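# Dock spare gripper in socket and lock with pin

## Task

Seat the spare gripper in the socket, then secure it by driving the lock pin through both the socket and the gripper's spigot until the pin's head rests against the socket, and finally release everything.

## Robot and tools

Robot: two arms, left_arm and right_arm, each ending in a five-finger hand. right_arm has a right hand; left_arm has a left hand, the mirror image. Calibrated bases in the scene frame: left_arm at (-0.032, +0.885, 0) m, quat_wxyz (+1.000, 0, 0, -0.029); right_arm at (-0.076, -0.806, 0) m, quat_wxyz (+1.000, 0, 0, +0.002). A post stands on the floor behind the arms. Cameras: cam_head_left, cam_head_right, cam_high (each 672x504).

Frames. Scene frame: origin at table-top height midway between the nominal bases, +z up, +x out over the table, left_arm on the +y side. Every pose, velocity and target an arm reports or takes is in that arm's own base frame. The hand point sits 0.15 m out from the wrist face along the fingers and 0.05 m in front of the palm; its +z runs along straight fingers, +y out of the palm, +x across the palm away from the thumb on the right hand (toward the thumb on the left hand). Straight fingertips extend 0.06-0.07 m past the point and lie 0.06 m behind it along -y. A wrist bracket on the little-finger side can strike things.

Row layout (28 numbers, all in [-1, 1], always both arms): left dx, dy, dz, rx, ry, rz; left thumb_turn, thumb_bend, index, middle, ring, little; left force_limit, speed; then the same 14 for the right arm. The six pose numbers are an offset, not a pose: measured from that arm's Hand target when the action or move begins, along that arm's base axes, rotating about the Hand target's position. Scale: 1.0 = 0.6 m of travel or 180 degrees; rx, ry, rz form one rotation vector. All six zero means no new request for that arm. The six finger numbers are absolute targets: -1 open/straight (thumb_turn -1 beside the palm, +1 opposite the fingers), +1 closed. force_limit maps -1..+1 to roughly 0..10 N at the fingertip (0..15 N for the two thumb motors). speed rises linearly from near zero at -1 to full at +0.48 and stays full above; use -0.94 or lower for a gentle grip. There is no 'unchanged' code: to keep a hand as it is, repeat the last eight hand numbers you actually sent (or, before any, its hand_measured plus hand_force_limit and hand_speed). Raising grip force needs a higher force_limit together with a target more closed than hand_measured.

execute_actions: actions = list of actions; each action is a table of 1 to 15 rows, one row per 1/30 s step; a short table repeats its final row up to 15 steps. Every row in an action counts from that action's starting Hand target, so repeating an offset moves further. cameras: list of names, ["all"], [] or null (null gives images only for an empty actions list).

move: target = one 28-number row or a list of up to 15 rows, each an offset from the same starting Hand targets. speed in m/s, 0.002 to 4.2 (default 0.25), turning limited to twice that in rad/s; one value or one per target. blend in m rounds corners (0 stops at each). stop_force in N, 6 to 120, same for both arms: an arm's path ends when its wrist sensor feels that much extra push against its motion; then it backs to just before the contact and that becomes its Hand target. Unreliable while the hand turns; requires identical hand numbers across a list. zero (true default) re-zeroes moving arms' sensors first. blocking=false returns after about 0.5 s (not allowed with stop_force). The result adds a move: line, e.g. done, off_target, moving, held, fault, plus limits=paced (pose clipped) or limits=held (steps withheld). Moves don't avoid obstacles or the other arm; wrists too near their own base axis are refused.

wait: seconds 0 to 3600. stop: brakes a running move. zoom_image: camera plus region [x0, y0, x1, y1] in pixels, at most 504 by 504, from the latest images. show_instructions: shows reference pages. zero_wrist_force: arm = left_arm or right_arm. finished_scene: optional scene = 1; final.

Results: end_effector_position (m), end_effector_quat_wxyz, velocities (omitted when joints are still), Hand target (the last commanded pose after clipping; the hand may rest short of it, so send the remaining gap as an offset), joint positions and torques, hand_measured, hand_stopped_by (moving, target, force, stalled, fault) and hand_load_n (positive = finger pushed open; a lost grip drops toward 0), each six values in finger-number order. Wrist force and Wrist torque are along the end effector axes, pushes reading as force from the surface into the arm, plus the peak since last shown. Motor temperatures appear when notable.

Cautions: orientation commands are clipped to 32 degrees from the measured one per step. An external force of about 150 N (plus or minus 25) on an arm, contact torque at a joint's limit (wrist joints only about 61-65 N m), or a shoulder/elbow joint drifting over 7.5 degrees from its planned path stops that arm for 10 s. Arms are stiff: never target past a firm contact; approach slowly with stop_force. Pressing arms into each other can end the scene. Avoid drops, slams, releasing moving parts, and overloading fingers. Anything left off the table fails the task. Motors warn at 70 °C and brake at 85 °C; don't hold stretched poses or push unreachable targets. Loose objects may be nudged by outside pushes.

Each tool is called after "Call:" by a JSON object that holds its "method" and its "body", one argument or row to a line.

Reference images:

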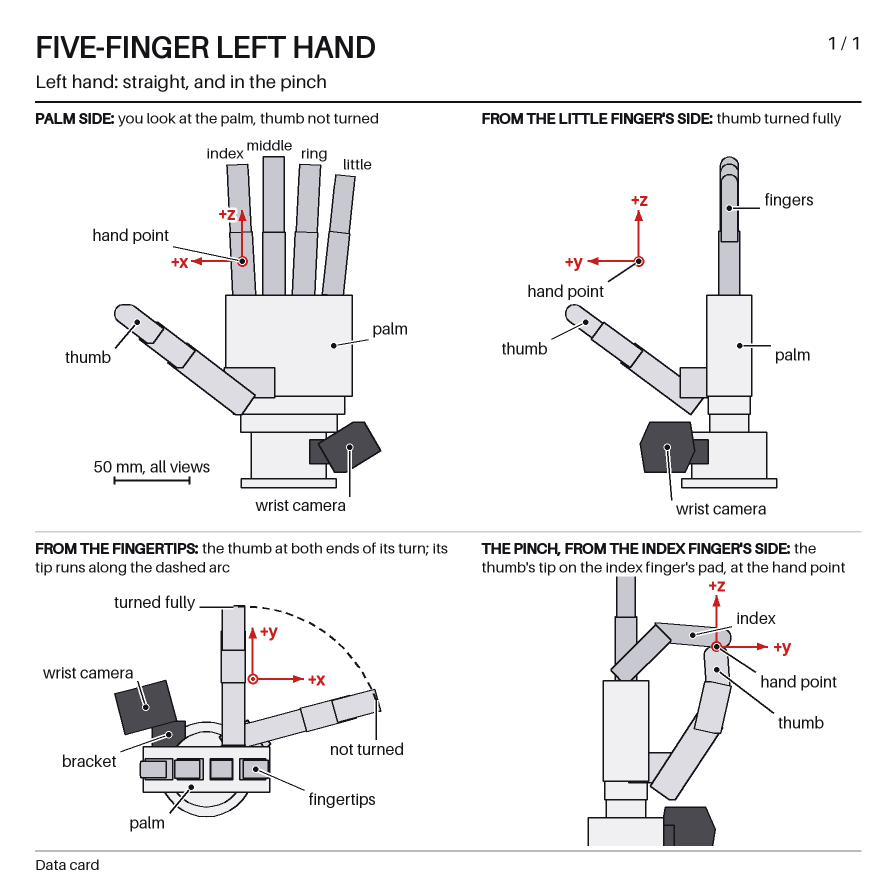

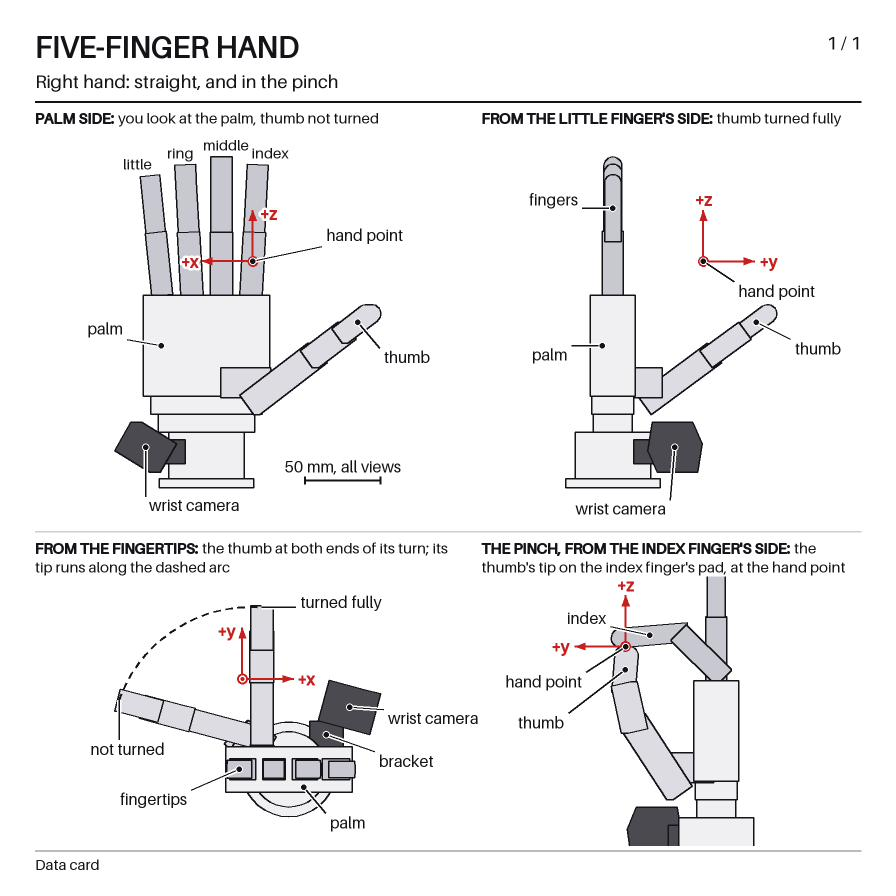

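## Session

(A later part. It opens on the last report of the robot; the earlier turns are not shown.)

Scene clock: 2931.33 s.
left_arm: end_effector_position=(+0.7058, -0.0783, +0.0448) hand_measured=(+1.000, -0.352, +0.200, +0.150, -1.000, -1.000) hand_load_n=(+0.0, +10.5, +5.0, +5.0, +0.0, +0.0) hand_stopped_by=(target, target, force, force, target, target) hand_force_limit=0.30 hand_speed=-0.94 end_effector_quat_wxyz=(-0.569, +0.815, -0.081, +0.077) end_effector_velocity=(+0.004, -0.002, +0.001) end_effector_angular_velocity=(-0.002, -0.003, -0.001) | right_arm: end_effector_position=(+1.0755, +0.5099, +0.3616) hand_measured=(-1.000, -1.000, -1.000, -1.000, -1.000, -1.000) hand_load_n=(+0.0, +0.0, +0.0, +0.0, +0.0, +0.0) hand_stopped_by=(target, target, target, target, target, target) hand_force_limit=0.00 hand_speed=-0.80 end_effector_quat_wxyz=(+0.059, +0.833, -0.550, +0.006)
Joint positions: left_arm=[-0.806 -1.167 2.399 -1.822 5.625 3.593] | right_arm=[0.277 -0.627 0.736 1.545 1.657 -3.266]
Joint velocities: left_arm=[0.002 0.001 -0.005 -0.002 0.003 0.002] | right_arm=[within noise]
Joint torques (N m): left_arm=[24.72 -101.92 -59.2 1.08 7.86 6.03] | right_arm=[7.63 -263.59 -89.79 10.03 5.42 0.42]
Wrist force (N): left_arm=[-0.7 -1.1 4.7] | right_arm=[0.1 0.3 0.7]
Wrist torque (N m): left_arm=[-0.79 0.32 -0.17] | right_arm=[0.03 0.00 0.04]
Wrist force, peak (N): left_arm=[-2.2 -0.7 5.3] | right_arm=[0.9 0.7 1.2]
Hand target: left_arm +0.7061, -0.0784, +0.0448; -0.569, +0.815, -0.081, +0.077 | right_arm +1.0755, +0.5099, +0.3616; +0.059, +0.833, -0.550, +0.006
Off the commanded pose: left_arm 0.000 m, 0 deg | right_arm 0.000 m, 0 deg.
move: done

Call:
{"method": "execute_actions", "body": {
  "actions": [
    [[-0.00073,-0.00325,0,0,0,0,1,-0.35,0.35,0.35,-1,-1,0.3,-0.94,0,0,0,0,0,0,-1,-1,-1,-1,-1,-1,0,-0.8]]
  ],
  "cameras": []
}}

Call:
{"method": "execute_actions", "body": {
  "actions": [
    [[-0.00037,-0.00163,0,0,0,0,1,-0.35,0.35,0.35,-1,-1,0.3,-0.94,0,0,0,0,0,0,-1,-1,-1,-1,-1,-1,0,-0.8]]
  ],
  "cameras": []
}}

Call:
{"method": "execute_actions", "body": {
  "actions": [
    [[-0.00037,-0.00163,0,0,0,0,1,-0.35,0.35,0.35,-1,-1,0.3,-0.94,0,0,0,0,0,0,-1,-1,-1,-1,-1,-1,0,-0.8]]
  ],
  "cameras": []
}}

Scene clock: 2935.47 s.
left_arm: end_effector_position=(+0.7056, -0.0803, +0.0448) hand_measured=(+1.000, -0.352, +0.200, +0.150, -1.000, -1.000) hand_load_n=(+0.0, +10.5, +4.5, +5.5, +0.0, +0.0) hand_stopped_by=(target, target, force, force, target, target) hand_force_limit=0.30 hand_speed=-0.94 end_effector_quat_wxyz=(-0.569, +0.815, -0.081, +0.077) | right_arm: end_effector_position=(+1.0755, +0.5099, +0.3616) hand_measured=(-1.000, -1.000, -1.000, -1.000, -1.000, -1.000) hand_load_n=(+0.0, +0.0, +0.0, +0.0, +0.0, +0.0) hand_stopped_by=(target, target, target, target, target, target) hand_force_limit=0.00 hand_speed=-0.80 end_effector_quat_wxyz=(+0.059, +0.833, -0.550, +0.006)
Joint positions: left_arm=[-0.808 -1.167 2.398 -1.82 5.623 3.591] | right_arm=[0.277 -0.627 0.736 1.545 1.657 -3.266]
Joint torques (N m): left_arm=[-27.85 -98.03 -56.27 1.25 -1.58 -2.57] | right_arm=[13 -266.36 -87.1 10.56 5.99 0.14]
Wrist force (N): left_arm=[-1.5 -1.0 4.4] | right_arm=[0.3 0.3 0.8]
Wrist torque (N m): left_arm=[-0.76 0.46 -0.22] | right_arm=[0.01 -0.04 0.05]
Wrist force, peak (N): left_arm=[-1.2 -1.3 5.7] | right_arm=[0.4 0.7 1.3]
Hand target: left_arm +0.7056, -0.0803, +0.0448; -0.569, +0.815, -0.081, +0.077 | right_arm +1.0755, +0.5099, +0.3616; +0.059, +0.833, -0.550, +0.006
Off the commanded pose: left_arm 0.000 m, 0 deg | right_arm 0.000 m, 0 deg.
Step readings (end_effector_position of left_arm | right_arm):
0: (+0.7061, -0.0784, +0.0448) | (+1.0755, +0.5099, +0.3616)
1: (+0.7061, -0.0784, +0.0448) | (+1.0755, +0.5099, +0.3616)
2: (+0.7061, -0.0786, +0.0448) | (+1.0755, +0.5099, +0.3616)
4: (+0.7060, -0.0793, +0.0448) | (+1.0755, +0.5099, +0.3616)
8: (+0.7057, -0.0800, +0.0448) | (+1.0755, +0.5099, +0.3616)
15: (+0.7057, -0.0803, +0.0448) | (+1.0755, +0.5099, +0.3616)

Scene clock: 2936.17 s.
left_arm: end_effector_position=(+0.7054, -0.0813, +0.0448) hand_measured=(+1.000, -0.352, +0.200, +0.150, -1.000, -1.000) hand_load_n=(+0.0, +10.5, +5.0, +5.5, +0.0, +0.0) hand_stopped_by=(target, target, force, force, target, target) hand_force_limit=0.30 hand_speed=-0.94 end_effector_quat_wxyz=(-0.569, +0.815, -0.081, +0.077) | right_arm: end_effector_position=(+1.0755, +0.5099, +0.3616) hand_measured=(-1.000, -1.000, -1.000, -1.000, -1.000, -1.000) hand_load_n=(+0.0, +0.0, +0.0, +0.0, +0.0, +0.0) hand_stopped_by=(target, target, target, target, target, target) hand_force_limit=0.00 hand_speed=-0.80 end_effector_quat_wxyz=(+0.059, +0.833, -0.550, +0.006)
Joint positions: left_arm=[-0.809 -1.166 2.397 -1.818 5.622 3.59] | right_arm=[0.277 -0.627 0.736 1.545 1.657 -3.266]
Joint torques (N m): left_arm=[-29.81 -99.01 -56.74 1.07 -1.46 -1.9] | right_arm=[9.69 -266.52 -88.15 10.53 5.78 0.88]
Wrist force (N): left_arm=[-0.9 -0.7 4.7] | right_arm=[0.5 0.5 0.9]
Wrist torque (N m): left_arm=[-0.73 0.37 -0.20] | right_arm=[0.04 -0.07 0.07]
Wrist force, peak (N): left_arm=[-1.2 -1.1 4.9] | right_arm=[0.4 0.4 1.3]
Hand target: left_arm +0.7054, -0.0813, +0.0448; -0.569, +0.815, -0.081, +0.077 | right_arm +1.0755, +0.5099, +0.3616; +0.059, +0.833, -0.550, +0.006
Off the commanded pose: left_arm 0.000 m, 0 deg | right_arm 0.000 m, 0 deg.
Step readings (end_effector_position of left_arm | right_arm):
0: (+0.7056, -0.0803, +0.0448) | (+1.0755, +0.5099, +0.3616)
1: (+0.7056, -0.0803, +0.0448) | (+1.0755, +0.5099, +0.3616)
2: (+0.7056, -0.0804, +0.0448) | (+1.0755, +0.5099, +0.3616)
4: (+0.7055, -0.0808, +0.0448) | (+1.0755, +0.5099, +0.3616)
8: (+0.7055, -0.0812, +0.0448) | (+1.0755, +0.5099, +0.3616)
15: (+0.7054, -0.0813, +0.0448) | (+1.0755, +0.5099, +0.3616)

Scene clock: 2936.87 s.
left_arm: end_effector_position=(+0.7052, -0.0823, +0.0448) hand_measured=(+1.000, -0.352, +0.200, +0.150, -1.000, -1.000) hand_load_n=(+0.0, +10.0, +6.0, +5.0, +0.0, +0.0) hand_stopped_by=(target, target, force, force, target, target) hand_force_limit=0.30 hand_speed=-0.94 end_effector_quat_wxyz=(-0.569, +0.815, -0.081, +0.077) | right_arm: end_effector_position=(+1.0755, +0.5099, +0.3616) hand_measured=(-1.000, -1.000, -1.000, -1.000, -1.000, -1.000) hand_load_n=(+0.0, +0.0, +0.0, +0.0, +0.0, +0.0) hand_stopped_by=(target, target, target, target, target, target) hand_force_limit=0.00 hand_speed=-0.80 end_effector_quat_wxyz=(+0.059, +0.833, -0.550, +0.006)
Joint positions: left_arm=[-0.811 -1.166 2.397 -1.817 5.621 3.589] | right_arm=[0.277 -0.627 0.736 1.545 1.657 -3.266]
Joint torques (N m): left_arm=[-29.01 -98.1 -57.48 0.8 -1.07 -1.77] | right_arm=[13.55 -264.65 -86.45 10.2 5.71 0.21]
Wrist force (N): left_arm=[-1.1 -1.4 5.4] | right_arm=[0.6 0.6 0.8]
Wrist torque (N m): left_arm=[-0.78 0.35 -0.20] | right_arm=[0.07 -0.08 0.08]
Wrist force, peak (N): left_arm=[-1.3 -2.0 5.3] | right_arm=[0.3 0.7 1.2]
Hand target: left_arm +0.7052, -0.0823, +0.0448; -0.569, +0.815, -0.081, +0.077 | right_arm +1.0755, +0.5099, +0.3616; +0.059, +0.833, -0.550, +0.006
Off the commanded pose: left_arm 0.000 m, 0 deg | right_arm 0.000 m, 0 deg.
Step readings (end_effector_position of left_arm | right_arm):
0: (+0.7054, -0.0813, +0.0448) | (+1.0755, +0.5099, +0.3616)
1: (+0.7054, -0.0813, +0.0448) | (+1.0755, +0.5099, +0.3616)
2: (+0.7054, -0.0814, +0.0448) | (+1.0755, +0.5099, +0.3616)
4: (+0.7053, -0.0818, +0.0448) | (+1.0755, +0.5099, +0.3616)
8: (+0.7052, -0.0821, +0.0448) | (+1.0755, +0.5099, +0.3616)
15: (+0.7052, -0.0823, +0.0448) | (+1.0755, +0.5099, +0.3616)

Call:
{"method": "move", "body": {
  "target": [
    [0.0011,0.0049,0,0,0,0,1,-0.35,0.35,0.35,-1,-1,0.3,-0.94,0,0,0,0,0,0,-1,-1,-1,-1,-1,-1,0,-0.8],
    [-0.0477,0.0159,0,0,0,0,1,-0.35,0.35,0.35,-1,-1,0.3,-0.94,0,0,0,0,0,0,-1,-1,-1,-1,-1,-1,0,-0.8],
    [-0.0503,-0.0257,0,0,0,0,1,-0.35,0.35,0.35,-1,-1,0.3,-0.94,0,0,0,0,0,0,-1,-1,-1,-1,-1,-1,0,-0.8]
  ],
  "speed": 0.04,
  "blend": [0.001,0.002,0],
  "cameras": ["cam_high"]
}}

Call:
{"method": "zoom_image", "body": {
  "camera": "cam_high",
  "region": [520, 150, 590, 210]
}}

Scene clock: 2950.90 s.
left_arm: end_effector_position=(+0.6750, -0.0975, +0.0448) hand_measured=(+1.000, -0.352, +0.200, +0.150, -1.000, -1.000) hand_load_n=(+0.0, +10.5, +4.5, +5.5, +0.0, +0.0) hand_stopped_by=(target, target, force, force, target, target) hand_force_limit=0.30 hand_speed=-0.94 end_effector_quat_wxyz=(-0.569, +0.815, -0.081, +0.077) | right_arm: end_effector_position=(+1.0755, +0.5099, +0.3616) hand_measured=(-1.000, -1.000, -1.000, -1.000, -1.000, -1.000) hand_load_n=(+0.0, +0.0, +0.5, +0.0, +0.0, +0.0) hand_stopped_by=(target, target, target, target, target, target) hand_force_limit=0.00 hand_speed=-0.80 end_effector_quat_wxyz=(+0.059, +0.833, -0.550, +0.006)
Joint positions: left_arm=[-0.86 -1.179 2.416 -1.791 5.579 3.547] | right_arm=[0.277 -0.627 0.736 1.545 1.657 -3.266]
Joint torques (N m): left_arm=[-19.11 -90.53 -53.83 3.04 -0.84 -3.63] | right_arm=[15.32 -267.78 -87.27 10.59 5.51 0.42]
Wrist force (N): left_arm=[-1.7 -0.9 4.4] | right_arm=[0.6 0.5 1.1]
Wrist torque (N m): left_arm=[-0.73 0.58 0.25] | right_arm=[0.03 -0.11 0.08]
Wrist force, peak (N): left_arm=[-1.4 -1.4 5.7] | right_arm=[0.4 0.9 1.3]
Hand target: left_arm +0.6750, -0.0977, +0.0448; -0.569, +0.815, -0.081, +0.077 | right_arm +1.0755, +0.5099, +0.3616; +0.059, +0.833, -0.550, +0.006
Off the commanded pose: left_arm 0.000 m, 0 deg | right_arm 0.000 m, 0 deg.
move: done

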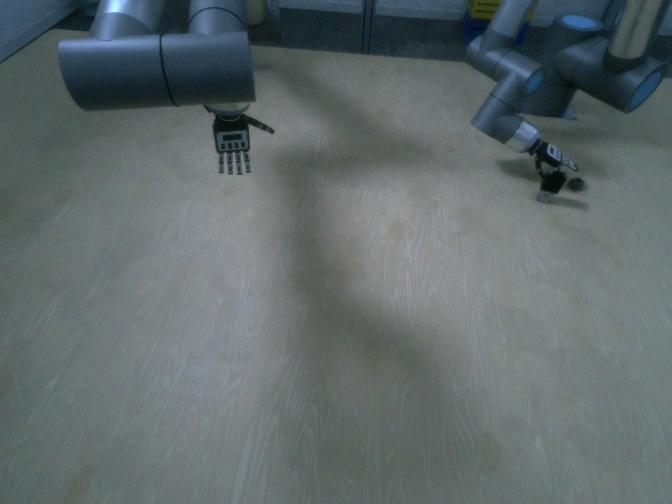

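Scaled by 7.200.

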